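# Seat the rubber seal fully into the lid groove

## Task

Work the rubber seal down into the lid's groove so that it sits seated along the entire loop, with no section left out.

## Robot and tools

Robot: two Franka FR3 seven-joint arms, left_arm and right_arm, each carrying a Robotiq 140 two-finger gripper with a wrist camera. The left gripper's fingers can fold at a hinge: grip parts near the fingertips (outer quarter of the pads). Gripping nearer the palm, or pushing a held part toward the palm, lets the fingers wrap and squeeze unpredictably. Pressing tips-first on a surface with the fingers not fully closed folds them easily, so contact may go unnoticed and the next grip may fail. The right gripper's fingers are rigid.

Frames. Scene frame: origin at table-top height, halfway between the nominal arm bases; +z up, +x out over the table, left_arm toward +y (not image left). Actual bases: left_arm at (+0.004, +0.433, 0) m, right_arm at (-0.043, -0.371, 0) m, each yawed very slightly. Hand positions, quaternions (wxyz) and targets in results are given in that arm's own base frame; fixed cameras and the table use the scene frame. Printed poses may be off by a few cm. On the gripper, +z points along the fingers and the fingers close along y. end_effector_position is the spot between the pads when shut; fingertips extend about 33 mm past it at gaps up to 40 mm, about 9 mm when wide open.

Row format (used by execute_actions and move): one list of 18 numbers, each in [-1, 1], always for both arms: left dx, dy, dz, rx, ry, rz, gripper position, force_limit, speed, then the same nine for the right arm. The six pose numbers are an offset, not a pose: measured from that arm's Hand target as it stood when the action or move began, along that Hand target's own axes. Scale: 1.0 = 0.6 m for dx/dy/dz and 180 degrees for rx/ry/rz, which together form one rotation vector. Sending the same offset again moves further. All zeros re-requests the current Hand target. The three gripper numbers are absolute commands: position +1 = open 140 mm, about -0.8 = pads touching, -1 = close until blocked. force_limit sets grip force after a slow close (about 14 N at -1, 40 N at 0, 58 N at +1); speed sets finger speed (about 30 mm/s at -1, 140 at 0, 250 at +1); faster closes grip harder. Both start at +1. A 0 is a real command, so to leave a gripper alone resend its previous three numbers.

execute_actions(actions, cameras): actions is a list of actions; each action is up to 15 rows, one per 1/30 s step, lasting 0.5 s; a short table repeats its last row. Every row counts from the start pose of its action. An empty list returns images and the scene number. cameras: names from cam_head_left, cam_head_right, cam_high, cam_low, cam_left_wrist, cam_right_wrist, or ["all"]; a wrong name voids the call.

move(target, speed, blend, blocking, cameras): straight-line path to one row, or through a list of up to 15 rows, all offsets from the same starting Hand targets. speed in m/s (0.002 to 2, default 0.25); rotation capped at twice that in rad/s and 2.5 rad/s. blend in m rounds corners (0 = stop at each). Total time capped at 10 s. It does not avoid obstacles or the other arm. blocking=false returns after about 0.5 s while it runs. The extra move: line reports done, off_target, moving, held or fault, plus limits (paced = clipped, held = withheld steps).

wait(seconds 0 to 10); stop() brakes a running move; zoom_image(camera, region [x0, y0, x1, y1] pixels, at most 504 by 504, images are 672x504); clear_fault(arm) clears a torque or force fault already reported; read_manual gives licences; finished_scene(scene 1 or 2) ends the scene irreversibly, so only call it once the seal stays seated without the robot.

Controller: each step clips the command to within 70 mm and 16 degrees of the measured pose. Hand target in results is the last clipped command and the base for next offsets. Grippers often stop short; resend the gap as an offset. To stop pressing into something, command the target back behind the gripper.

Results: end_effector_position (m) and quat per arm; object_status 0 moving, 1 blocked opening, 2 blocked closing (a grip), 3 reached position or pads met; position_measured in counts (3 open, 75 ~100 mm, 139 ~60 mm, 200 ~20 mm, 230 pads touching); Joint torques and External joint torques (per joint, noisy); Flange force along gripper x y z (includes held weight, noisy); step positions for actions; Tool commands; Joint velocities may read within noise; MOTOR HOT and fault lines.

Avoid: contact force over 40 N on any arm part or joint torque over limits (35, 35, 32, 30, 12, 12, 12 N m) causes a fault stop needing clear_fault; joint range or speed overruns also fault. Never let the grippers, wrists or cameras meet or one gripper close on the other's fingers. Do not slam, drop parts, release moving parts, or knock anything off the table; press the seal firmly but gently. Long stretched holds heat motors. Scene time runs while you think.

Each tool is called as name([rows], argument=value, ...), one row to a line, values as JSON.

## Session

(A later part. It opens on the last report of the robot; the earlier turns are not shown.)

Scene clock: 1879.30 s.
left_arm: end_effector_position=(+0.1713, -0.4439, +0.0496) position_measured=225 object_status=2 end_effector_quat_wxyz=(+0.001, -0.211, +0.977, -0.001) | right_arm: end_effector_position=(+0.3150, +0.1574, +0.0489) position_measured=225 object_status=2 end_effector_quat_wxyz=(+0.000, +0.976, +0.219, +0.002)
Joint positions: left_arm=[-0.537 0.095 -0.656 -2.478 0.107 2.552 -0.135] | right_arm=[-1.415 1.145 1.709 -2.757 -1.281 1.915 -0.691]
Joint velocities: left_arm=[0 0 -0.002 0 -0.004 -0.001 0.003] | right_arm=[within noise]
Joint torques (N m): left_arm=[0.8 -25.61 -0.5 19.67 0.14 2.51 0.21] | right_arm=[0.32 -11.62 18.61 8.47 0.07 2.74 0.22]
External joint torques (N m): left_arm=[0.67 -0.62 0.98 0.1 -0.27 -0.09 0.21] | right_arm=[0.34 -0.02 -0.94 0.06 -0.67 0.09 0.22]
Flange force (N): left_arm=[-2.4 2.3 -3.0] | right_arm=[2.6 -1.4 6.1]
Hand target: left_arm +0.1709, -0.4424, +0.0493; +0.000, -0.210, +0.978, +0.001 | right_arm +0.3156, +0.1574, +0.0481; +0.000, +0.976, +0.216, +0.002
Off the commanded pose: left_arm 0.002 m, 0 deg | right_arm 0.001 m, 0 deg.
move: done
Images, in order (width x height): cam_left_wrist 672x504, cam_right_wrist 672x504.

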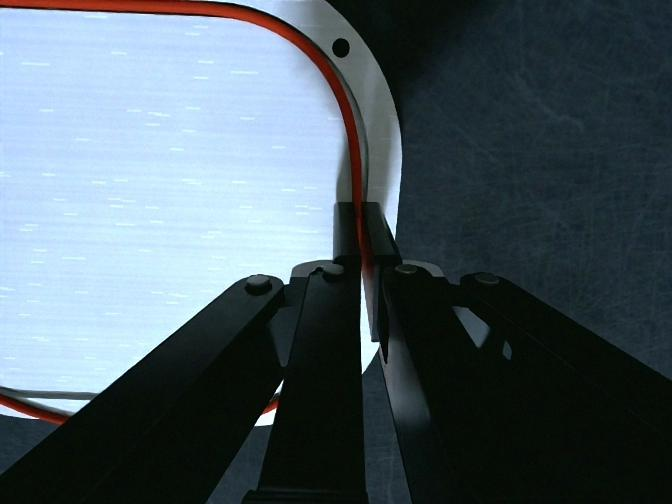

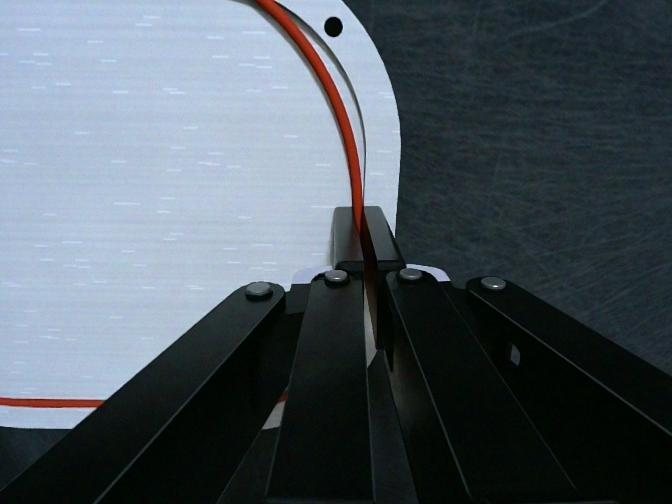

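move(target=[0, 0.0035, 0, 0, 0, 0, -1, -1, -1, 0, 0, 0, 0, 0, 0, -1, -1, -1], speed=0.02, cameras=["cam_left_wrist"])

zoom_image(camera="cam_left_wrist", region=[330, 130, 400, 215])

Scene clock: 1885.77 s.
left_arm: end_effector_position=(+0.1702, -0.4413, +0.0494) position_measured=225 object_status=2 end_effector_quat_wxyz=(+0.001, -0.211, +0.977, +0.001) | right_arm: end_effector_position=(+0.3150, +0.1574, +0.0489) position_measured=225 object_status=2 end_effector_quat_wxyz=(+0.000, +0.976, +0.219, +0.002)
Joint positions: left_arm=[-0.537 0.089 -0.657 -2.485 0.1 2.552 -0.131] | right_arm=[-1.415 1.145 1.709 -2.757 -1.281 1.915 -0.691]
Joint velocities: left_arm=[0.001 -0.004 -0.001 -0.001 -0.003 0 0.002] | right_arm=[within noise]
Joint torques (N m): left_arm=[0.74 -25.29 -0.29 19.5 0.13 2.52 0.3] | right_arm=[0.32 -11.61 18.6 8.45 0.06 2.74 0.25]
External joint torques (N m): left_arm=[0.78 -0.48 1.24 -0.07 -0.3 -0.08 0.3] | right_arm=[0.35 -0.04 -0.9 0.11 -0.68 0.1 0.25]
Flange force (N): left_arm=[-3.0 2.6 -2.7] | right_arm=[2.7 -1.5 6.0]
Hand target: left_arm +0.1700, -0.4405, +0.0493; +0.000, -0.210, +0.978, +0.001 | right_arm +0.3156, +0.1574, +0.0481; +0.000, +0.976, +0.216, +0.002
Off the commanded pose: left_arm 0.001 m, 0 deg | right_arm 0.001 m, 0 deg.
move: done
Images, in order (width x height): cam_left_wrist 672x504.

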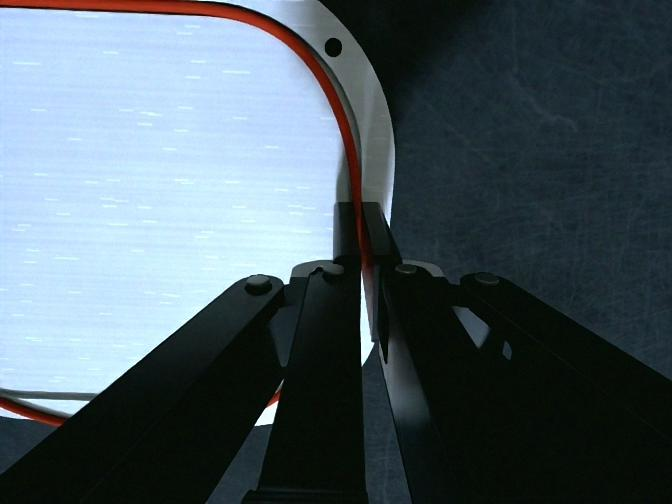

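Scaled by 5.929 from the camera's 672x504 image, which has a finer 960x720 frame.

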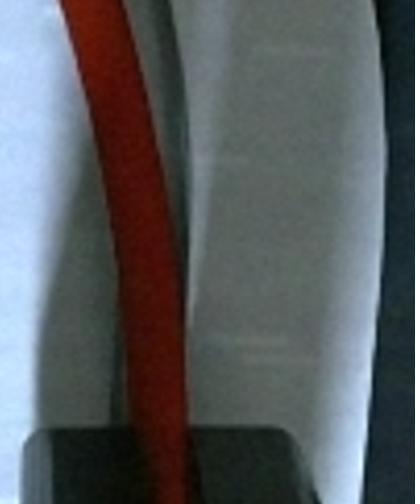

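move(target=[0, -0.0043, 0, 0, 0, 0, -1, -1, -1, 0, 0, 0, 0, 0, 0, -1, -1, -1], speed=0.02, cameras=["cam_left_wrist"])

zoom_image(camera="cam_left_wrist", region=[330, 130, 400, 215])

Scene clock: 1895.40 s.
left_arm: end_effector_position=(+0.1708, -0.4431, +0.0497) position_measured=225 object_status=2 end_effector_quat_wxyz=(+0.000, -0.211, +0.978, +0.000) | right_arm: end_effector_position=(+0.3150, +0.1574, +0.0489) position_measured=225 object_status=2 end_effector_quat_wxyz=(+0.000, +0.976, +0.219, +0.002)
Joint positions: left_arm=[-0.537 0.092 -0.656 -2.481 0.101 2.552 -0.13] | right_arm=[-1.415 1.145 1.709 -2.757 -1.281 1.915 -0.691]
Joint torques (N m): left_arm=[0.36 -23.99 0.49 19.93 0.67 2.46 0.03] | right_arm=[0.34 -11.6 18.55 8.44 0.06 2.75 0.25]
External joint torques (N m): left_arm=[0.36 0.98 2.05 0.28 0.25 -0.16 0.03] | right_arm=[0.23 0 -1.05 0.16 -0.68 0.09 0.25]
Flange force (N): left_arm=[-1.8 -6.2 4.9] | right_arm=[2.6 -1.1 6.3]
Hand target: left_arm +0.1711, -0.4428, +0.0493; +0.000, -0.210, +0.978, +0.001 | right_arm +0.3156, +0.1574, +0.0481; +0.000, +0.976, +0.216, +0.002
Off the commanded pose: left_arm 0.001 m, 0 deg | right_arm 0.001 m, 0 deg.
move: done
Images, in order (width x height): cam_left_wrist 672x504.

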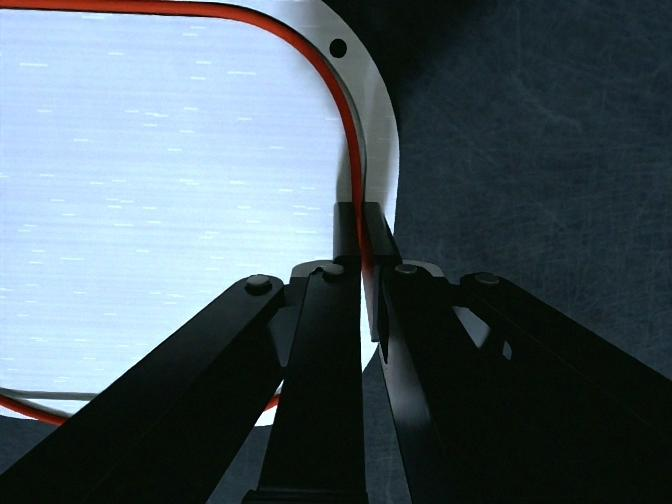

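Scaled by 5.929 from the camera's 672x504 image, which has a finer 960x720 frame.

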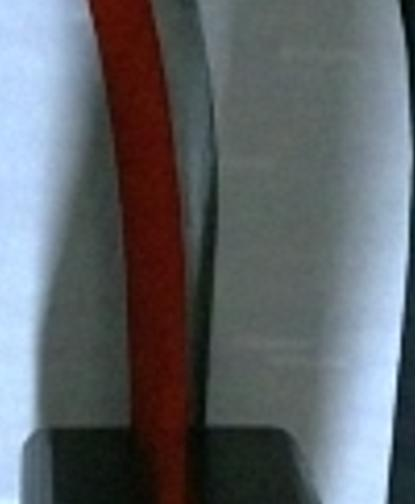

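execute_actions([
  [[0, 0, 0, 0, 0, 0, -0.62, -1, -1, 0, 0, 0, 0, 0, 0, -1, -1, -1]],
  [[0, 0, 0, 0, 0, 0, -0.62, -1, -1, 0, 0, 0, 0, 0, 0, -1, -1, -1]],
], cameras=["cam_left_wrist"])

zoom_image(camera="cam_left_wrist", region=[300, 130, 420, 350])

Scene clock: 1905.20 s.
left_arm: end_effector_position=(+0.1709, -0.4431, +0.0497) position_measured=208 object_status=3 end_effector_quat_wxyz=(+0.000, -0.211, +0.978, +0.000) | right_arm: end_effector_position=(+0.3150, +0.1574, +0.0489) position_measured=225 object_status=2 end_effector_quat_wxyz=(+0.000, +0.976, +0.219, +0.002)
Joint positions: left_arm=[-0.537 0.092 -0.656 -2.481 0.102 2.552 -0.13] | right_arm=[-1.415 1.145 1.709 -2.757 -1.281 1.915 -0.691]
Joint torques (N m): left_arm=[0.35 -23.98 0.4 20.14 0.71 2.45 0.02] | right_arm=[0.37 -11.62 18.64 8.49 0.06 2.74 0.21]
External joint torques (N m): left_arm=[0.39 0.83 1.99 0.62 0.28 -0.14 0.02] | right_arm=[0.39 -0.09 -0.91 0.1 -0.68 0.08 0.21]
External joint torques at the end of the 1st action: left_arm=[0.42 0.95 2.04 0.54 0.29 -0.15 0] | right_arm=[0.28 0.04 -0.91 0.11 -0.68 0.11 0.26]
Flange force (N): left_arm=[-1.7 -6.9 4.5] | right_arm=[2.9 -1.6 6.1]
Flange force at the end of the 1st action (N): left_arm=[-1.8 -7.1 4.9] | right_arm=[2.5 -1.3 5.9]
Hand target: left_arm +0.1711, -0.4428, +0.0493; +0.000, -0.210, +0.978, +0.001 | right_arm +0.3156, +0.1574, +0.0481; +0.000, +0.976, +0.216, +0.002
Off the commanded pose: left_arm 0.001 m, 0 deg | right_arm 0.001 m, 0 deg.
Step readings (end_effector_position of left_arm | right_arm; steps 1 to 15: 1st action; 16 to 30: 2nd action):
0: (+0.1709, -0.4431, +0.0497) | (+0.3150, +0.1574, +0.0489)
1: (+0.1709, -0.4431, +0.0497) | (+0.3150, +0.1574, +0.0489)
2: (+0.1709, -0.4431, +0.0497) | (+0.3150, +0.1574, +0.0489)
4: (+0.1709, -0.4431, +0.0497) | (+0.3150, +0.1574, +0.0489)
8: (+0.1709, -0.4431, +0.0497) | (+0.3150, +0.1574, +0.0489)
15: (+0.1709, -0.4431, +0.0497) | (+0.3150, +0.1574, +0.0489)
16: (+0.1709, -0.4431, +0.0497) | (+0.3150, +0.1574, +0.0489)
17: (+0.1709, -0.4431, +0.0497) | (+0.3150, +0.1574, +0.0489)
19: (+0.1709, -0.4431, +0.0497) | (+0.3150, +0.1574, +0.0489)
23: (+0.1709, -0.4431, +0.0497) | (+0.3150, +0.1574, +0.0489)
30: (+0.1709, -0.4431, +0.0497) | (+0.3150, +0.1574, +0.0489)
Images, in order (width x height): cam_left_wrist 672x504.

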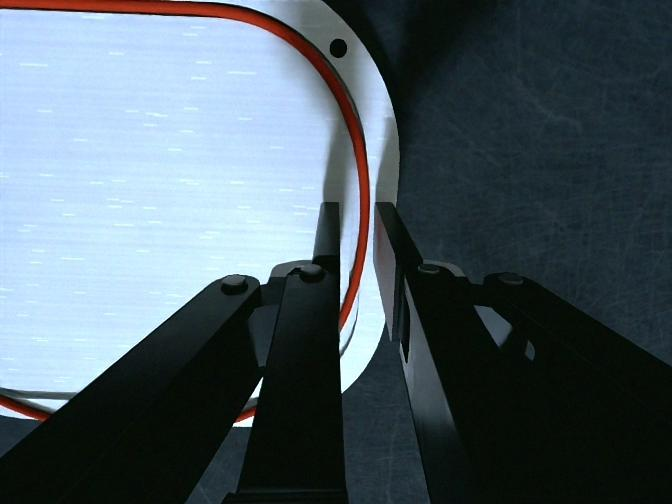

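Scaled by 2.291 from the camera's 672x504 image, which has a finer 960x720 frame.

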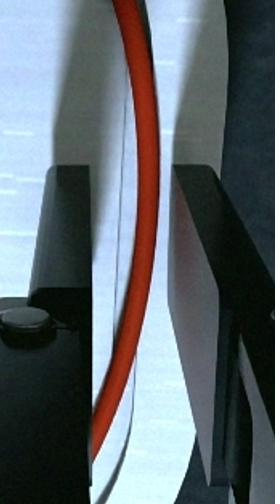

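execute_actions([
  [[0, 0, 0, 0, 0, 0, -0.62, -1, -1, 0, 0, 0, 0, 0, 0, -0.73, -1, -1]],
], cameras=["cam_right_wrist"])

zoom_image(camera="cam_right_wrist", region=[300, 130, 420, 350])

Scene clock: 1926.53 s.
left_arm: end_effector_position=(+0.1709, -0.4431, +0.0497) position_measured=208 object_status=3 end_effector_quat_wxyz=(+0.000, -0.211, +0.978, +0.000) | right_arm: end_effector_position=(+0.3153, +0.1573, +0.0489) position_measured=221 object_status=3 end_effector_quat_wxyz=(+0.000, +0.976, +0.220, +0.002)
Joint positions: left_arm=[-0.537 0.092 -0.656 -2.481 0.102 2.552 -0.13] | right_arm=[-1.415 1.145 1.709 -2.757 -1.283 1.915 -0.691]
Joint torques (N m): left_arm=[0.32 -23.98 0.45 20.14 0.71 2.46 0.02] | right_arm=[0.45 -11.23 18.57 7.94 0.32 3.31 0.26]
External joint torques (N m): left_arm=[0.25 0.84 1.94 0.65 0.29 -0.13 0.02] | right_arm=[0.47 0.36 -0.95 -0.45 -0.42 0.66 0.26]
Flange force (N): left_arm=[-1.5 -7.1 4.6] | right_arm=[1.4 -2.0 6.5]
Hand target: left_arm +0.1711, -0.4428, +0.0493; +0.000, -0.210, +0.978, +0.001 | right_arm +0.3156, +0.1574, +0.0481; +0.000, +0.976, +0.216, +0.002
Off the commanded pose: left_arm 0.001 m, 0 deg | right_arm 0.001 m, 0 deg.
Step readings (end_effector_position of left_arm | right_arm):
0: (+0.1709, -0.4431, +0.0497) | (+0.3150, +0.1574, +0.0489)
1: (+0.1709, -0.4431, +0.0497) | (+0.3150, +0.1574, +0.0489)
2: (+0.1709, -0.4431, +0.0497) | (+0.3150, +0.1574, +0.0489)
4: (+0.1709, -0.4431, +0.0497) | (+0.3153, +0.1573, +0.0489)
8: (+0.1709, -0.4431, +0.0497) | (+0.3153, +0.1573, +0.0489)
15: (+0.1709, -0.4431, +0.0497) | (+0.3153, +0.1573, +0.0489)
Images, in order (width x height): cam_right_wrist 672x504.

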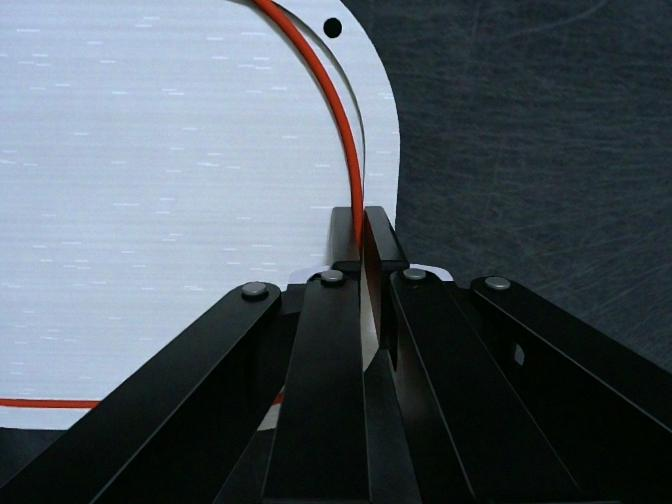

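Scaled by 2.291 from the camera's 672x504 image, which has a finer 960x720 frame.

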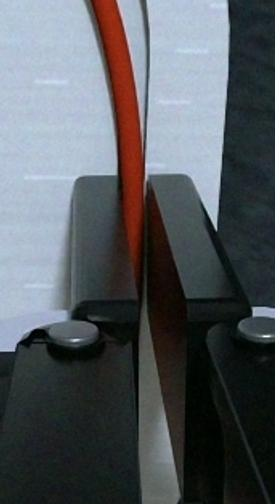

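move(target=[0, 0, 0, 0, 0, 0, -0.62, -1, -1, 0, 0, -0.0038, 0, 0, 0, -0.73, -1, -1], speed=0.01, cameras=["cam_right_wrist"])

zoom_image(camera="cam_right_wrist", region=[300, 130, 420, 350])

Scene clock: 1934.07 s.
left_arm: end_effector_position=(+0.1709, -0.4431, +0.0497) position_measured=208 object_status=3 end_effector_quat_wxyz=(+0.000, -0.211, +0.978, +0.000) | right_arm: end_effector_position=(+0.3157, +0.1580, +0.0502) position_measured=221 object_status=3 end_effector_quat_wxyz=(+0.000, +0.975, +0.220, +0.003)
Joint positions: left_arm=[-0.537 0.092 -0.656 -2.481 0.102 2.552 -0.13] | right_arm=[-1.415 1.145 1.713 -2.757 -1.281 1.915 -0.691]
Joint torques (N m): left_arm=[0.37 -23.93 0.39 20.12 0.7 2.45 0.04] | right_arm=[-0.88 -11.34 20.09 8.57 1.3 2.62 0.14]
External joint torques (N m): left_arm=[0.34 0.92 1.91 0.61 0.28 -0.15 0.04] | right_arm=[-0.88 0.22 0.55 0.12 0.56 -0.04 0.14]
Flange force (N): left_arm=[-1.6 -7.1 4.6] | right_arm=[-3.4 2.1 -4.8]
Hand target: left_arm +0.1711, -0.4428, +0.0493; +0.000, -0.210, +0.978, +0.001 | right_arm +0.3155, +0.1574, +0.0504; +0.000, +0.976, +0.216, +0.002
Off the commanded pose: left_arm 0.001 m, 0 deg | right_arm 0.001 m, 0 deg.
move: done
Images, in order (width x height): cam_right_wrist 672x504.

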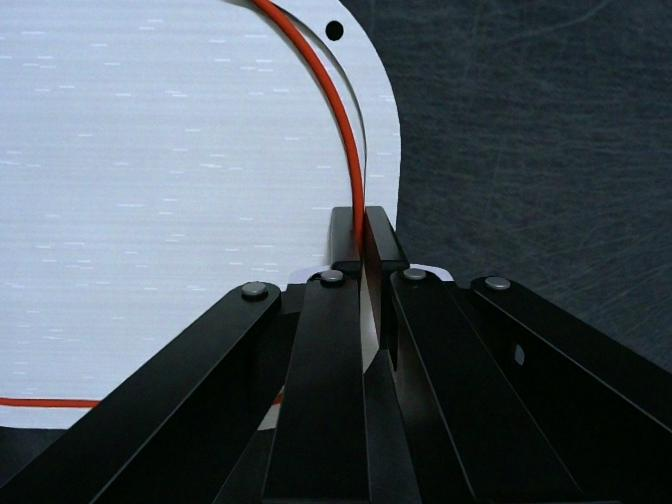

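Scaled by 2.291 from the camera's 672x504 image, which has a finer 960x720 frame.

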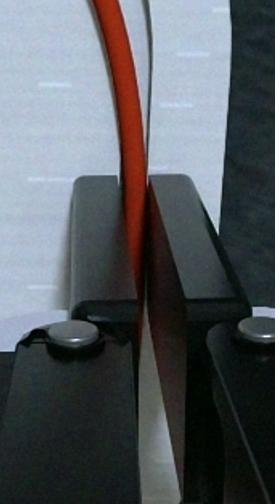

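execute_actions([
  [[0, 0, 0, 0, 0, 0, -0.62, -1, -1, 0, 0, 0, 0, 0, 0, -1, -1, -1]],
  [[0, 0, 0, 0, 0, 0, -0.62, -1, -1, 0, 0, 0, 0, 0, 0, -1, -1, -1]],
])

move(target=[0, 0, 0, 0, 0, 0, -0.62, -1, -1, 0, 0, 0.0038, 0, 0, 0, -1, -1, -1], speed=0.01)

Scene clock: 1941.23 s.
left_arm: end_effector_position=(+0.1709, -0.4431, +0.0497) position_measured=208 object_status=3 end_effector_quat_wxyz=(+0.000, -0.211, +0.978, +0.000) | right_arm: end_effector_position=(+0.3156, +0.1581, +0.0502) position_measured=225 object_status=2 end_effector_quat_wxyz=(+0.000, +0.976, +0.220, +0.003)
Joint positions: left_arm=[-0.537 0.092 -0.656 -2.481 0.102 2.552 -0.13] | right_arm=[-1.415 1.145 1.713 -2.757 -1.281 1.915 -0.691]
Joint torques (N m): left_arm=[0.4 -23.95 0.4 20.18 0.71 2.45 0] | right_arm=[-0.99 -11.34 20.72 8.54 1.17 2.64 0.13]
External joint torques (N m): left_arm=[0.36 1 1.92 0.54 0.29 -0.16 0] | right_arm=[-0.98 0.24 1.19 0.13 0.43 0 0.13]
External joint torques at the end of the 1st action: left_arm=[0.31 0.97 1.97 0.65 0.29 -0.13 0.02] | right_arm=[-1.01 0.19 1.2 0.3 0.45 0 0.11]
Flange force (N): left_arm=[-1.6 -7.2 4.9] | right_arm=[-4.7 2.4 -6.7]
Flange force at the end of the 1st action (N): left_arm=[-1.6 -7.4 4.9] | right_arm=[-4.2 2.5 -6.8]
Hand target: left_arm +0.1711, -0.4428, +0.0493; +0.000, -0.210, +0.978, +0.001 | right_arm +0.3155, +0.1574, +0.0504; +0.000, +0.976, +0.216, +0.002
Off the commanded pose: left_arm 0.001 m, 0 deg | right_arm 0.001 m, 0 deg.
Step readings (end_effector_position of left_arm | right_arm; steps 1 to 15: 1st action; 16 to 30: 2nd action):
0: (+0.1709, -0.4431, +0.0497) | (+0.3156, +0.1581, +0.0502)
1: (+0.1709, -0.4431, +0.0497) | (+0.3156, +0.1581, +0.0502)
2: (+0.1709, -0.4431, +0.0497) | (+0.3156, +0.1581, +0.0502)
4: (+0.1709, -0.4431, +0.0497) | (+0.3156, +0.1581, +0.0502)
8: (+0.1709, -0.4431, +0.0497) | (+0.3156, +0.1581, +0.0502)
15: (+0.1709, -0.4431, +0.0497) | (+0.3156, +0.1581, +0.0502)
16: (+0.1709, -0.4431, +0.0497) | (+0.3156, +0.1581, +0.0502)
17: (+0.1709, -0.4431, +0.0497) | (+0.3156, +0.1581, +0.0502)
19: (+0.1709, -0.4431, +0.0497) | (+0.3156, +0.1581, +0.0502)
23: (+0.1709, -0.4431, +0.0497) | (+0.3156, +0.1581, +0.0502)
30: (+0.1709, -0.4431, +0.0497) | (+0.3156, +0.1581, +0.0502)

Scene clock: 1941.93 s.
left_arm: end_effector_position=(+0.1709, -0.4431, +0.0497) position_measured=208 object_status=3 end_effector_quat_wxyz=(+0.000, -0.211, +0.978, +0.000) | right_arm: end_effector_position=(+0.3150, +0.1577, +0.0489) position_measured=225 object_status=2 end_effector_quat_wxyz=(+0.000, +0.976, +0.220, +0.002)
Joint positions: left_arm=[-0.537 0.092 -0.656 -2.481 0.102 2.552 -0.13] | right_arm=[-1.414 1.145 1.709 -2.757 -1.282 1.915 -0.691]
Joint torques (N m): left_arm=[0.34 -23.94 0.43 20.14 0.7 2.45 0.02] | right_arm=[0.08 -11.77 18.76 8.48 0.15 2.53 0.23]
External joint torques (N m): left_arm=[0.28 0.96 1.93 0.56 0.28 -0.16 0.02] | right_arm=[0.09 -0.2 -0.79 0.11 -0.59 -0.12 0.23]
Flange force (N): left_arm=[-1.5 -7.1 4.8] | right_arm=[1.8 -0.7 4.7]
Hand target: left_arm +0.1711, -0.4428, +0.0493; +0.000, -0.210, +0.978, +0.001 | right_arm +0.3156, +0.1574, +0.0481; +0.000, +0.976, +0.216, +0.002
Off the commanded pose: left_arm 0.001 m, 0 deg | right_arm 0.001 m, 0 deg.
move: done

execute_actions([
  [[0, 0, 0, 0, 0, 0, -0.62, -1, -1, 0, 0, 0, 0, 0, 0, -0.7, -1, -1]],
], cameras=["cam_right_wrist"])

zoom_image(camera="cam_right_wrist", region=[300, 130, 420, 350])

Scene clock: 1951.20 s.
left_arm: end_effector_position=(+0.1709, -0.4431, +0.0497) position_measured=208 object_status=3 end_effector_quat_wxyz=(+0.000, -0.211, +0.978, +0.000) | right_arm: end_effector_position=(+0.3157, +0.1575, +0.0490) position_measured=217 object_status=3 end_effector_quat_wxyz=(+0.000, +0.976, +0.220, +0.003)
Joint positions: left_arm=[-0.537 0.092 -0.656 -2.481 0.102 2.552 -0.13] | right_arm=[-1.414 1.145 1.709 -2.757 -1.284 1.915 -0.69]
Joint torques (N m): left_arm=[0.36 -24 0.44 20.11 0.7 2.46 0.02] | right_arm=[0.44 -11.24 18.8 7.7 0.58 3.16 0.23]
External joint torques (N m): left_arm=[0.42 0.88 2.05 0.54 0.28 -0.15 0.02] | right_arm=[0.49 0.32 -0.73 -0.68 -0.15 0.51 0.23]
Flange force (N): left_arm=[-1.8 -6.8 4.7] | right_arm=[0.5 -2.0 4.7]
Hand target: left_arm +0.1711, -0.4428, +0.0493; +0.000, -0.210, +0.978, +0.001 | right_arm +0.3156, +0.1574, +0.0481; +0.000, +0.976, +0.216, +0.002
Off the commanded pose: left_arm 0.001 m, 0 deg | right_arm 0.001 m, 0 deg.
Step readings (end_effector_position of left_arm | right_arm):
0: (+0.1709, -0.4431, +0.0497) | (+0.3150, +0.1577, +0.0489)
1: (+0.1709, -0.4431, +0.0497) | (+0.3150, +0.1577, +0.0489)
2: (+0.1709, -0.4431, +0.0497) | (+0.3151, +0.1577, +0.0489)
4: (+0.1709, -0.4431, +0.0497) | (+0.3154, +0.1576, +0.0490)
8: (+0.1709, -0.4431, +0.0497) | (+0.3157, +0.1575, +0.0490)
15: (+0.1709, -0.4431, +0.0497) | (+0.3157, +0.1575, +0.0490)
Images, in order (width x height): cam_right_wrist 672x504.

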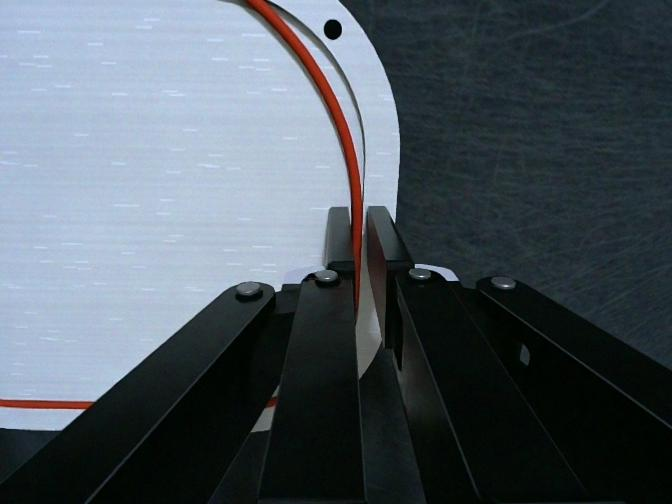

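Scaled by 2.291 from the camera's 672x504 image, which has a finer 960x720 frame.

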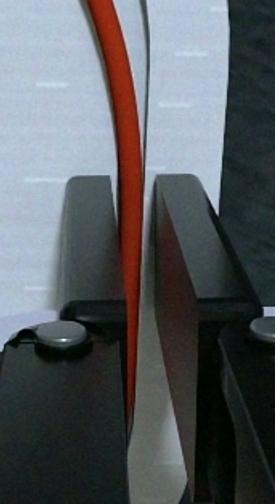

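move(target=[0, 0, 0, 0, 0, 0, -0.62, -1, -1, 0, 0, -0.05, 0, 0, 0, -0.7, -1, -1], speed=0.03, cameras=["cam_right_wrist"])

zoom_image(camera="cam_right_wrist", region=[240, 100, 420, 380])

Scene clock: 1958.47 s.
left_arm: end_effector_position=(+0.1709, -0.4431, +0.0497) position_measured=208 object_status=3 end_effector_quat_wxyz=(+0.000, -0.211, +0.978, +0.000) | right_arm: end_effector_position=(+0.3153, +0.1586, +0.0777) position_measured=217 object_status=3 end_effector_quat_wxyz=(+0.000, +0.977, +0.213, +0.004)
Joint positions: left_arm=[-0.537 0.092 -0.656 -2.481 0.102 2.552 -0.13] | right_arm=[-1.447 1.147 1.811 -2.751 -1.195 1.877 -0.702]
Joint velocities: left_arm=[within noise] | right_arm=[0 -0.001 0.001 0.001 0.004 -0.002 -0.007]
Joint torques (N m): left_arm=[0.35 -24 0.4 20.1 0.7 2.46 0.03] | right_arm=[-1 -10.55 20.67 10.63 1.15 2.45 -0.22]
External joint torques (N m): left_arm=[0.37 0.96 1.98 0.47 0.27 -0.16 0.03] | right_arm=[-0.96 0.27 1.46 0.43 0.41 -0.2 -0.22]
Flange force (N): left_arm=[-1.7 -6.8 4.8] | right_arm=[-4.6 3.3 -7.8]
Hand target: left_arm +0.1711, -0.4428, +0.0493; +0.000, -0.210, +0.978, +0.001 | right_arm +0.3154, +0.1574, +0.0781; +0.000, +0.976, +0.216, +0.002
Off the commanded pose: left_arm 0.001 m, 0 deg | right_arm 0.001 m, 0 deg.
move: done
Images, in order (width x height): cam_right_wrist 672x504.

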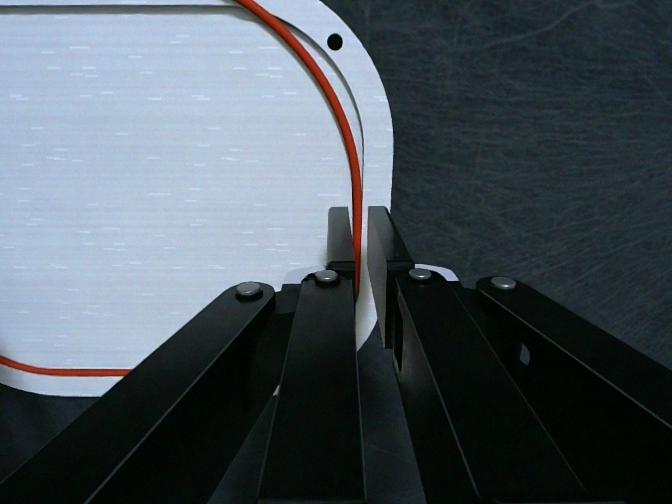

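Scaled by 1.800 from the camera's 672x504 image, which has a finer 960x720 frame.

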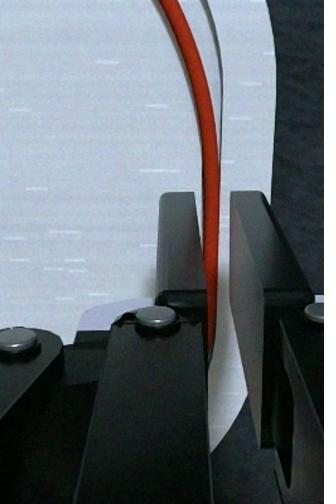

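move([
  [0, 0, 0, 0, 0, 0, -0.62, -1, -1, 0, 0, 0, 0, 0, 0, -1, -1, -1],
  [0, 0, 0, 0, 0, 0, -0.62, -1, -1, 0, 0, 0.0417, 0, 0, 0, -1, -1, -1],
], speed=0.03, cameras=["cam_right_wrist"])

Scene clock: 1967.17 s.
left_arm: end_effector_position=(+0.1709, -0.4431, +0.0497) position_measured=208 object_status=3 end_effector_quat_wxyz=(+0.000, -0.211, +0.978, +0.000) | right_arm: end_effector_position=(+0.3157, +0.1562, +0.0534) position_measured=230 object_status=3 end_effector_quat_wxyz=(+0.001, +0.976, +0.219, +0.001)
Joint positions: left_arm=[-0.537 0.092 -0.656 -2.481 0.102 2.552 -0.13] | right_arm=[-1.421 1.146 1.725 -2.755 -1.267 1.905 -0.697]
Joint velocities: left_arm=[within noise] | right_arm=[0.001 -0.001 0 0.001 -0.004 0.002 0.005]
Joint torques (N m): left_arm=[0.35 -23.96 0.45 20.12 0.71 2.45 0.03] | right_arm=[0.16 -11.25 19.82 8.71 0.43 2.9 0.17]
External joint torques (N m): left_arm=[0.29 0.87 1.94 0.59 0.29 -0.14 0.03] | right_arm=[0.2 0.24 0.28 0.08 -0.32 0.26 0.17]
Flange force (N): left_arm=[-1.6 -6.9 4.6] | right_arm=[0.4 -0.9 0.7]
Hand target: left_arm +0.1711, -0.4428, +0.0493; +0.000, -0.210, +0.978, +0.001 | right_arm +0.3155, +0.1574, +0.0531; +0.000, +0.976, +0.216, +0.002
Off the commanded pose: left_arm 0.001 m, 0 deg | right_arm 0.001 m, 0 deg.
move: done
Images, in order (width x height): cam_right_wrist 672x504.

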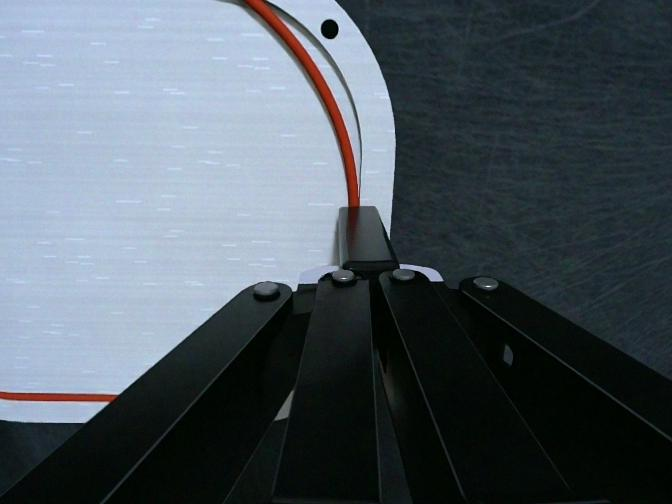

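move(target=[0, 0, 0, 0, 0, 0, -0.62, -1, -1, 0, 0, 0.0025, 0, 0, 0, -1, -1, -1], speed=0.015)

Scene clock: 1973.10 s.
left_arm: end_effector_position=(+0.1709, -0.4431, +0.0497) position_measured=208 object_status=3 end_effector_quat_wxyz=(+0.000, -0.211, +0.978, +0.000) | right_arm: end_effector_position=(+0.3159, +0.1560, +0.0519) position_measured=230 object_status=3 end_effector_quat_wxyz=(+0.002, +0.976, +0.219, +0.001)
Joint positions: left_arm=[-0.537 0.092 -0.656 -2.481 0.102 2.552 -0.13] | right_arm=[-1.419 1.146 1.72 -2.755 -1.273 1.906 -0.694]
Joint torques (N m): left_arm=[0.35 -24.01 0.43 20.17 0.71 2.46 -0.01] | right_arm=[-0.07 -11.34 20.08 8.48 0.48 2.81 0.21]
External joint torques (N m): left_arm=[0.33 0.96 1.96 0.56 0.29 -0.15 -0.01] | right_arm=[-0.07 0.2 0.5 -0.05 -0.26 0.17 0.21]
Flange force (N): left_arm=[-1.6 -7.2 4.9] | right_arm=[-1.2 -0.3 -0.7]
Hand target: left_arm +0.1711, -0.4428, +0.0493; +0.000, -0.210, +0.978, +0.001 | right_arm +0.3155, +0.1574, +0.0516; +0.000, +0.976, +0.216, +0.002
Off the commanded pose: left_arm 0.001 m, 0 deg | right_arm 0.002 m, 0 deg.
move: done

move(target=[0, 0, 0, 0, 0, 0, -0.62, -1, -1, 0, 0, 0.0025, 0, 0, 0, -1, -1, -1], speed=0.015)

Scene clock: 1976.73 s.
left_arm: end_effector_position=(+0.1709, -0.4431, +0.0497) position_measured=208 object_status=3 end_effector_quat_wxyz=(+0.000, -0.211, +0.978, +0.000) | right_arm: end_effector_position=(+0.3160, +0.1559, +0.0504) position_measured=230 object_status=3 end_effector_quat_wxyz=(+0.002, +0.976, +0.219, +0.001)
Joint positions: left_arm=[-0.537 0.092 -0.656 -2.481 0.102 2.552 -0.13] | right_arm=[-1.417 1.146 1.715 -2.755 -1.278 1.908 -0.692]
Joint velocities: left_arm=[within noise] | right_arm=[0 0 0 0 -0.004 0 0]
Joint torques (N m): left_arm=[0.36 -23.96 0.42 20.16 0.72 2.46 0.01] | right_arm=[0.16 -11.36 20.02 8.3 0.35 2.8 0.24]
External joint torques (N m): left_arm=[0.37 0.98 1.98 0.54 0.29 -0.15 0.01] | right_arm=[0.19 0.23 0.46 -0.17 -0.39 0.17 0.23]
Flange force (N): left_arm=[-1.7 -7.2 5.0] | right_arm=[-0.7 -1.0 0.1]
Hand target: left_arm +0.1711, -0.4428, +0.0493; +0.000, -0.210, +0.978, +0.001 | right_arm +0.3156, +0.1574, +0.0501; +0.000, +0.976, +0.216, +0.002
Off the commanded pose: left_arm 0.001 m, 0 deg | right_arm 0.002 m, 0 deg.
move: done

move(target=[0, 0, 0, 0, 0, 0, -0.62, -1, -1, 0, 0, 0.0017, 0, 0, 0, -1, -1, -1], speed=0.015)

Scene clock: 1982.67 s.
left_arm: end_effector_position=(+0.1709, -0.4431, +0.0497) position_measured=208 object_status=3 end_effector_quat_wxyz=(+0.000, -0.211, +0.978, +0.000) | right_arm: end_effector_position=(+0.3160, +0.1562, +0.0497) position_measured=230 object_status=3 end_effector_quat_wxyz=(+0.002, +0.976, +0.219, +0.002)
Joint positions: left_arm=[-0.537 0.092 -0.656 -2.481 0.102 2.552 -0.13] | right_arm=[-1.415 1.146 1.712 -2.755 -1.28 1.91 -0.691]
Joint torques (N m): left_arm=[0.39 -23.97 0.43 20.13 0.71 2.46 -0.01] | right_arm=[0.19 -11.54 19.26 8.25 0.28 2.81 0.24]
External joint torques (N m): left_arm=[0.3 0.91 1.9 0.54 0.3 -0.15 -0.01] | right_arm=[0.17 0.09 -0.33 -0.16 -0.46 0.17 0.24]
Flange force (N): left_arm=[-1.5 -7.0 4.8] | right_arm=[0.5 -1.0 3.2]
Hand target: left_arm +0.1711, -0.4428, +0.0493; +0.000, -0.210, +0.978, +0.001 | right_arm +0.3156, +0.1574, +0.0491; +0.000, +0.976, +0.216, +0.002
Off the commanded pose: left_arm 0.001 m, 0 deg | right_arm 0.001 m, 0 deg.
move: done

move(target=[0, 0, 0, 0, 0, 0, -0.62, -1, -1, 0, 0, 0.0025, 0, 0, 0, -1, -1, -1], speed=0.015)

Scene clock: 1990.17 s.
left_arm: end_effector_position=(+0.1709, -0.4431, +0.0497) position_measured=208 object_status=3 end_effector_quat_wxyz=(+0.000, -0.211, +0.978, +0.000) | right_arm: end_effector_position=(+0.3157, +0.1572, +0.0494) position_measured=230 object_status=3 end_effector_quat_wxyz=(+0.000, +0.976, +0.219, +0.002)
Joint positions: left_arm=[-0.537 0.092 -0.656 -2.481 0.102 2.552 -0.13] | right_arm=[-1.414 1.146 1.71 -2.755 -1.281 1.912 -0.69]
Joint torques (N m): left_arm=[0.33 -23.97 0.43 20.11 0.7 2.46 0.04] | right_arm=[0.27 -12.2 16.77 8.22 -0.58 2.93 0.22]
External joint torques (N m): left_arm=[0.37 0.96 2.02 0.51 0.28 -0.15 0.04] | right_arm=[0.3 -0.54 -2.78 -0.14 -1.32 0.3 0.22]
Flange force (N): left_arm=[-1.8 -6.9 4.8] | right_arm=[4.8 -1.4 15.1]
Hand target: left_arm +0.1711, -0.4428, +0.0493; +0.000, -0.210, +0.978, +0.001 | right_arm +0.3156, +0.1574, +0.0476; +0.000, +0.976, +0.216, +0.002
Off the commanded pose: left_arm 0.001 m, 0 deg | right_arm 0.002 m, 0 deg.
move: done

move(target=[0, 0, 0, 0, 0, 0, -0.62, -1, -1, 0, 0, -0.06, 0, 0, 0, -1, -1, -1], speed=0.04, cameras=["cam_right_wrist", "cam_left_wrist"])

zoom_image(camera="cam_right_wrist", region=[240, 60, 440, 300])

Scene clock: 2001.87 s.
left_arm: end_effector_position=(+0.1709, -0.4431, +0.0497) position_measured=208 object_status=3 end_effector_quat_wxyz=(+0.000, -0.211, +0.978, +0.000) | right_arm: end_effector_position=(+0.3153, +0.1586, +0.0832) position_measured=230 object_status=3 end_effector_quat_wxyz=(+0.000, +0.977, +0.213, +0.004)
Joint positions: left_arm=[-0.537 0.092 -0.656 -2.481 0.102 2.552 -0.13] | right_arm=[-1.451 1.152 1.829 -2.748 -1.18 1.866 -0.705]
Joint velocities: left_arm=[within noise] | right_arm=[-0.001 -0.001 0.001 0.002 0.002 -0.002 -0.004]
Joint torques (N m): left_arm=[0.36 -23.94 0.42 20.16 0.7 2.45 0.02] | right_arm=[-0.94 -10.41 20.33 10.89 1.22 2.41 -0.23]
External joint torques (N m): left_arm=[0.38 0.99 2 0.56 0.28 -0.15 0.02] | right_arm=[-0.95 0.27 1.05 0.37 0.47 -0.26 -0.23]
Flange force (N): left_arm=[-1.7 -7.2 4.9] | right_arm=[-4.1 3.3 -6.5]
Hand target: left_arm +0.1711, -0.4428, +0.0493; +0.000, -0.210, +0.978, +0.001 | right_arm +0.3154, +0.1574, +0.0836; +0.000, +0.976, +0.216, +0.002
Off the commanded pose: left_arm 0.001 m, 0 deg | right_arm 0.001 m, 0 deg.
move: done
Images, in order (width x height): cam_left_wrist 672x504, cam_right_wrist 672x504.

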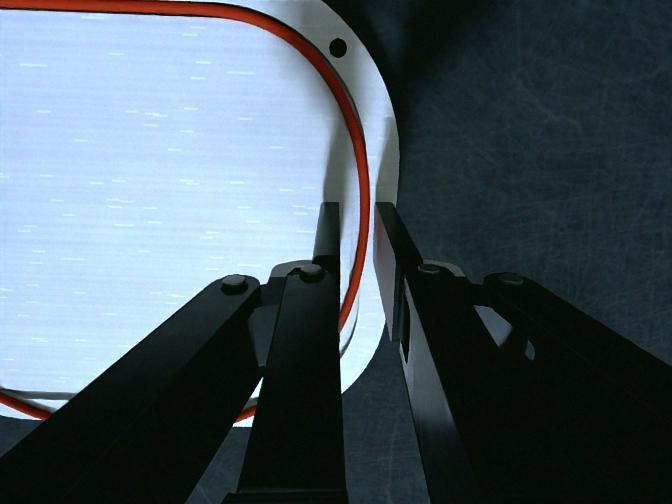

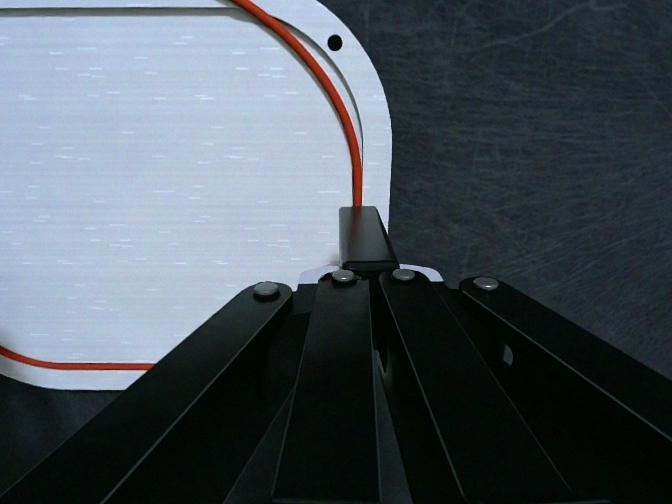

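Scaled by 2.100 from the camera's 672x504 image, which has a finer 960x720 frame.

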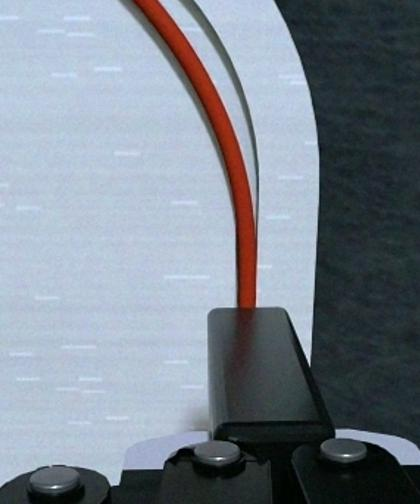

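move(target=[0, 0, -0.1, 0, 0, 0, -0.62, -1, -1, 0, 0, -0.08, 0, 0, 0, -1, -1, -1], speed=0.04, cameras=["cam_right_wrist", "cam_left_wrist", "cam_high"])

zoom_image(camera="cam_left_wrist", region=[0, 0, 420, 380])

zoom_image(camera="cam_right_wrist", region=[0, 0, 420, 380])

zoom_image(camera="cam_high", region=[280, 110, 410, 215])

Scene clock: 2054.00 s.
left_arm: end_effector_position=(+0.1716, -0.4429, +0.1084) position_measured=208 object_status=3 end_effector_quat_wxyz=(+0.001, -0.212, +0.977, +0.000) | right_arm: end_effector_position=(+0.3151, +0.1584, +0.1310) position_measured=230 object_status=3 end_effector_quat_wxyz=(+0.000, +0.977, +0.214, +0.004)
Joint positions: left_arm=[-0.536 -0.066 -0.667 -2.447 -0.058 2.394 -0.017] | right_arm=[-1.481 1.167 1.978 -2.712 -1.047 1.78 -0.741]
Joint velocities: left_arm=[0.001 0 0 0.002 0 -0.001 0.005] | right_arm=[within noise]
Joint torques (N m): left_arm=[0.11 -22.45 3.14 21.82 0.18 2.29 0.21] | right_arm=[-1 -9.5 20.1 13.49 1.22 2.43 -0.13]
External joint torques (N m): left_arm=[0.12 -0.6 2.01 0.15 -0.33 -0.31 0.21] | right_arm=[-0.96 0.62 1.15 0.36 0.46 -0.22 -0.13]
Flange force (N): left_arm=[-2.9 3.4 -4.0] | right_arm=[-5.3 3.1 -5.8]
Hand target: left_arm +0.1711, -0.4429, +0.1093; +0.000, -0.210, +0.978, +0.001 | right_arm +0.3152, +0.1574, +0.1316; +0.000, +0.976, +0.216, +0.002
Off the commanded pose: left_arm 0.001 m, 0 deg | right_arm 0.001 m, 0 deg.
move: done
Images, in order (width x height): cam_high 672x504, cam_left_wrist 672x504, cam_right_wrist 672x504.

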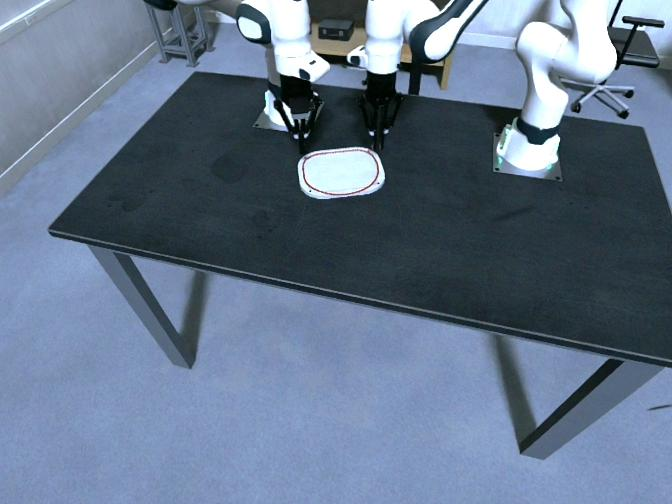

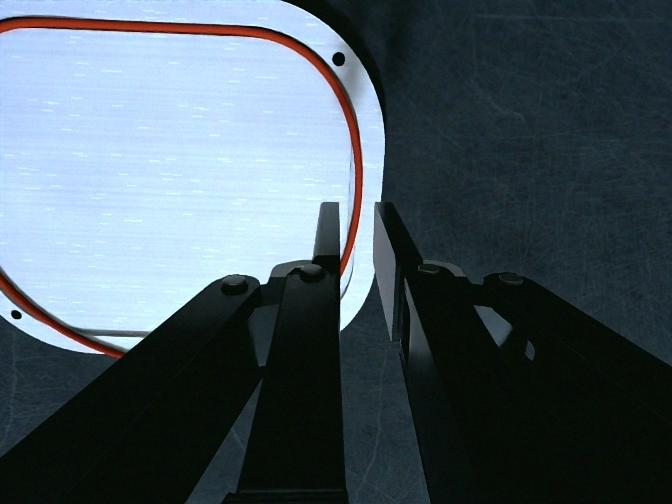

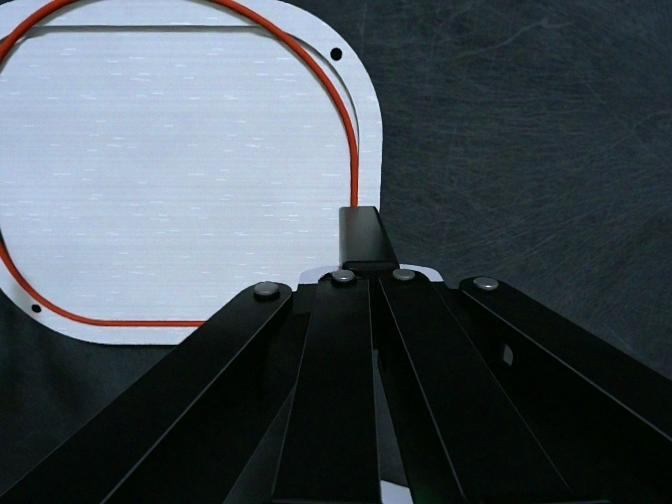

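Scaled by 1.200 from the camera's 672x504 image, which has a finer 960x720 frame.

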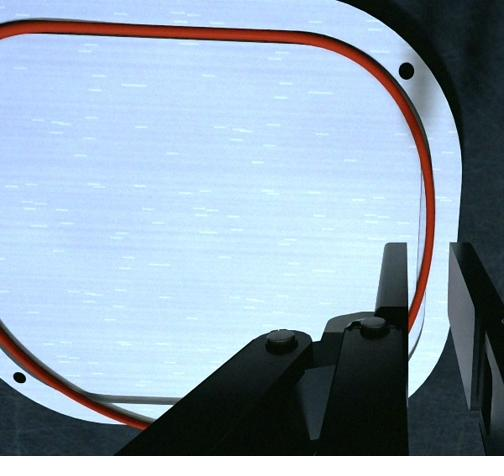

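Scaled by 1.200 from the camera's 672x504 image, which has a finer 960x720 frame.

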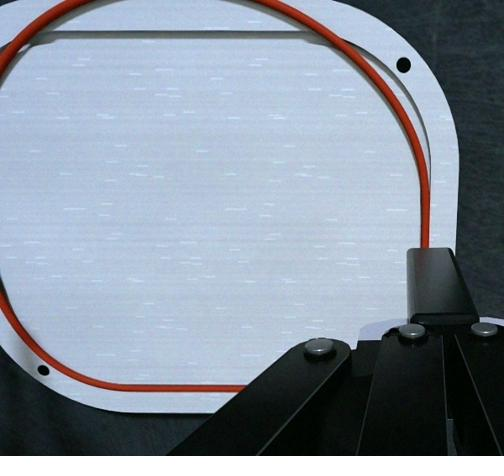

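Scaled by 3.877 from the camera's 672x504 image, which has a finer 960x720 frame.

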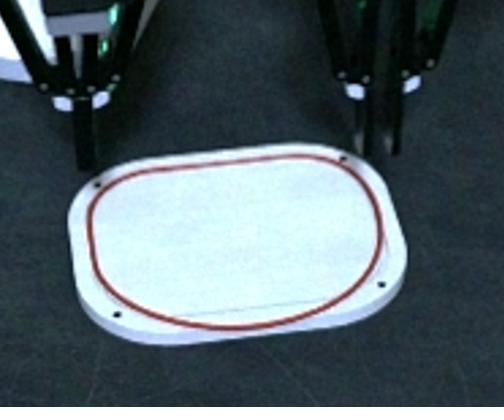

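move(target=[0, 0.4, -0.15, 0, 0, 0, -0.62, -1, -1, 0.1643, -0.1667, -0.2817, 0, 0, 0, -1, -1, -1], speed=0.12, cameras=["cam_right_wrist", "cam_left_wrist", "cam_head_left"])

zoom_image(camera="cam_right_wrist", region=[180, 90, 500, 330])

Scene clock: 2086.83 s.
left_arm: end_effector_position=(+0.0727, -0.2263, +0.2006) position_measured=208 object_status=3 end_effector_quat_wxyz=(+0.000, -0.208, +0.978, -0.002) | right_arm: end_effector_position=(+0.3617, +0.2907, +0.3011) position_measured=230 object_status=3 end_effector_quat_wxyz=(-0.001, +0.977, +0.214, +0.004)
Joint positions: left_arm=[-0.904 -1.143 -0.328 -2.948 -0.309 1.817 0.183] | right_arm=[-1.046 0.858 2.089 -2.138 -0.724 1.612 -0.728]
Joint velocities: left_arm=[0.002 0 0.002 0 0 -0.005 0.001] | right_arm=[within noise]
Joint torques (N m): left_arm=[0.5 2.57 6.27 23.46 0.76 2.24 -0.08] | right_arm=[0.13 -9.16 20.27 18.96 0.93 2.43 -0.1]
External joint torques (N m): left_arm=[0.51 -1.24 1.67 -0.42 0.04 -0.35 -0.08] | right_arm=[0.21 0.35 0.13 0.49 0.16 -0.23 -0.1]
Flange force (N): left_arm=[-4.3 8.8 -2.3] | right_arm=[1.0 0.0 -1.8]
Hand target: left_arm +0.0726, -0.2242, +0.1997; +0.000, -0.210, +0.978, +0.001 | right_arm +0.3614, +0.2897, +0.3009; +0.000, +0.976, +0.216, +0.002
Off the commanded pose: left_arm 0.002 m, 0 deg | right_arm 0.001 m, 0 deg.
move: done
Images, in order (width x height): cam_head_left 672x504, cam_left_wrist 672x504, cam_right_wrist 672x504.

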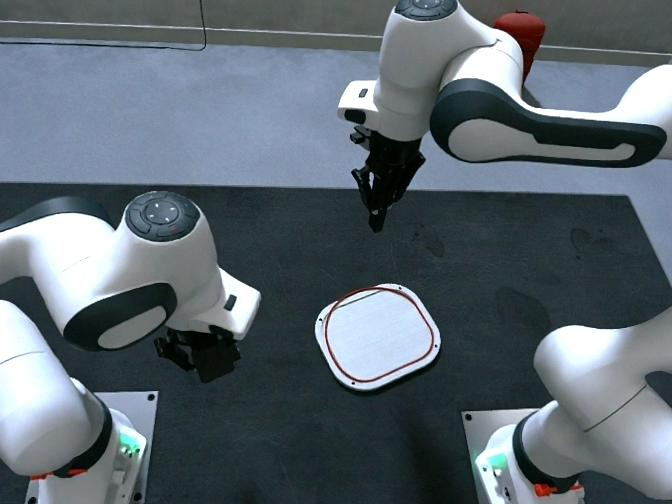

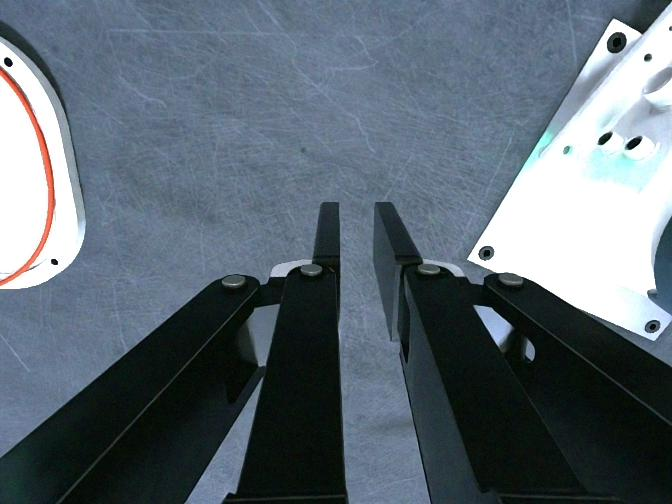

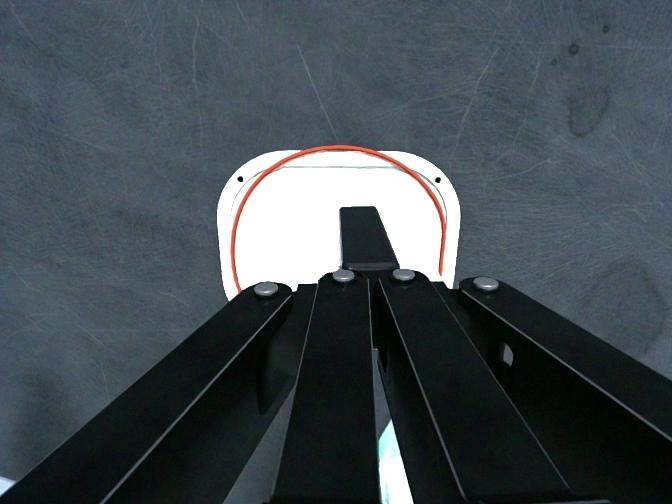

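Scaled by 1.575 from the camera's 672x504 image, which has a finer 960x720 frame.

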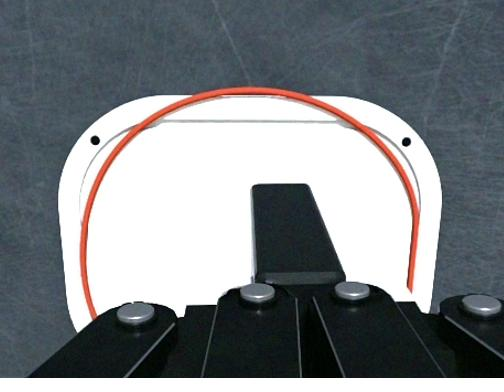

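execute_actions([
  [[0, 0, 0, 0, 0, 0, -0.62, -1, -1, 0, 0, 0, 0, 0, 0, 1, -1, 0]],
  [[0, 0, 0, 0, 0, 0, -0.62, -1, -1, 0, 0, 0, 0, 0, 0, 1, -1, 0]],
], cameras=["cam_right_wrist"])

zoom_image(camera="cam_right_wrist", region=[190, 120, 490, 340])

Scene clock: 2096.00 s.
left_arm: end_effector_position=(+0.0725, -0.2261, +0.2006) position_measured=208 object_status=3 end_effector_quat_wxyz=(+0.000, -0.208, +0.978, -0.001) | right_arm: end_effector_position=(+0.3616, +0.2906, +0.3011) position_measured=3 object_status=0 end_effector_quat_wxyz=(-0.001, +0.977, +0.214, +0.004)
Joint positions: left_arm=[-0.904 -1.143 -0.328 -2.948 -0.309 1.816 0.183] | right_arm=[-1.045 0.858 2.089 -2.138 -0.724 1.611 -0.728]
Joint torques (N m): left_arm=[0.73 2.56 6.14 23.46 0.71 2.24 -0.07] | right_arm=[0.15 -9.2 20.31 18.91 0.85 2.47 -0.11]
External joint torques (N m): left_arm=[0.73 -1.31 1.53 -0.4 -0.01 -0.35 -0.07] | right_arm=[0.14 0.39 0.15 0.51 0.07 -0.18 -0.11]
External joint torques at the end of the 1st action: left_arm=[0.75 -1.32 1.52 -0.36 -0.01 -0.33 -0.07] | right_arm=[0.17 0.37 0.11 0.53 0.08 -0.19 -0.11]
Flange force (N): left_arm=[-4.3 8.8 -2.3] | right_arm=[0.8 0.3 -1.6]
Flange force at the end of the 1st action (N): left_arm=[-4.3 8.7 -2.3] | right_arm=[1.1 0.2 -1.6]
Hand target: left_arm +0.0726, -0.2242, +0.1997; +0.000, -0.210, +0.978, +0.001 | right_arm +0.3614, +0.2897, +0.3009; +0.000, +0.976, +0.216, +0.002
Off the commanded pose: left_arm 0.002 m, 0 deg | right_arm 0.001 m, 0 deg.
Step readings (end_effector_position of left_arm | right_arm; steps 1 to 15: 1st action; 16 to 30: 2nd action):
0: (+0.0725, -0.2261, +0.2006) | (+0.3616, +0.2906, +0.3011)
1: (+0.0725, -0.2261, +0.2006) | (+0.3616, +0.2906, +0.3011)
2: (+0.0725, -0.2261, +0.2006) | (+0.3616, +0.2906, +0.3011)
4: (+0.0725, -0.2261, +0.2006) | (+0.3616, +0.2906, +0.3011)
8: (+0.0725, -0.2261, +0.2006) | (+0.3616, +0.2906, +0.3010)
15: (+0.0725, -0.2261, +0.2006) | (+0.3615, +0.2906, +0.3010)
16: (+0.0725, -0.2261, +0.2006) | (+0.3615, +0.2906, +0.3010)
17: (+0.0725, -0.2261, +0.2006) | (+0.3615, +0.2906, +0.3010)
19: (+0.0725, -0.2261, +0.2006) | (+0.3615, +0.2906, +0.3010)
23: (+0.0725, -0.2261, +0.2006) | (+0.3615, +0.2906, +0.3010)
30: (+0.0725, -0.2261, +0.2006) | (+0.3615, +0.2906, +0.3010)
Images, in order (width x height): cam_right_wrist 672x504.

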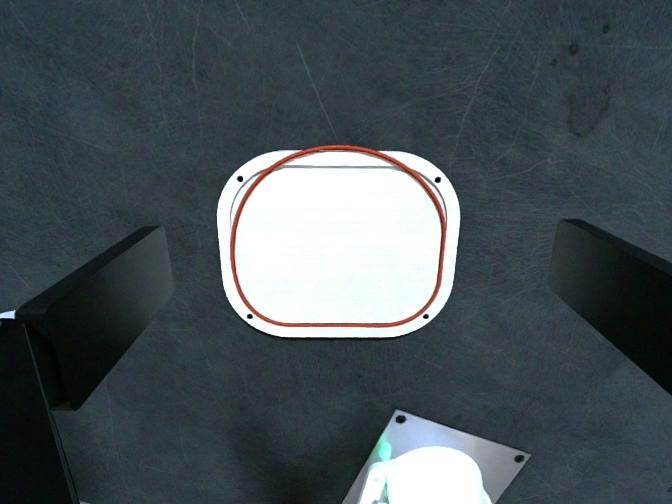

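Scaled by 1.680 from the camera's 672x504 image, which has a finer 960x720 frame.

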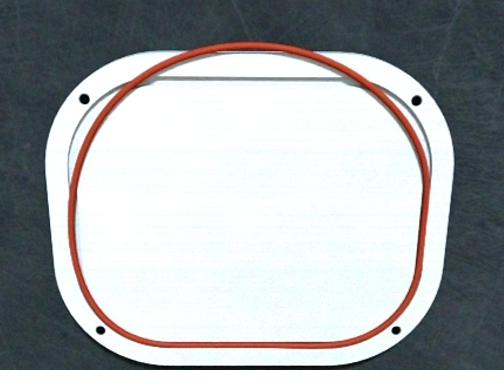

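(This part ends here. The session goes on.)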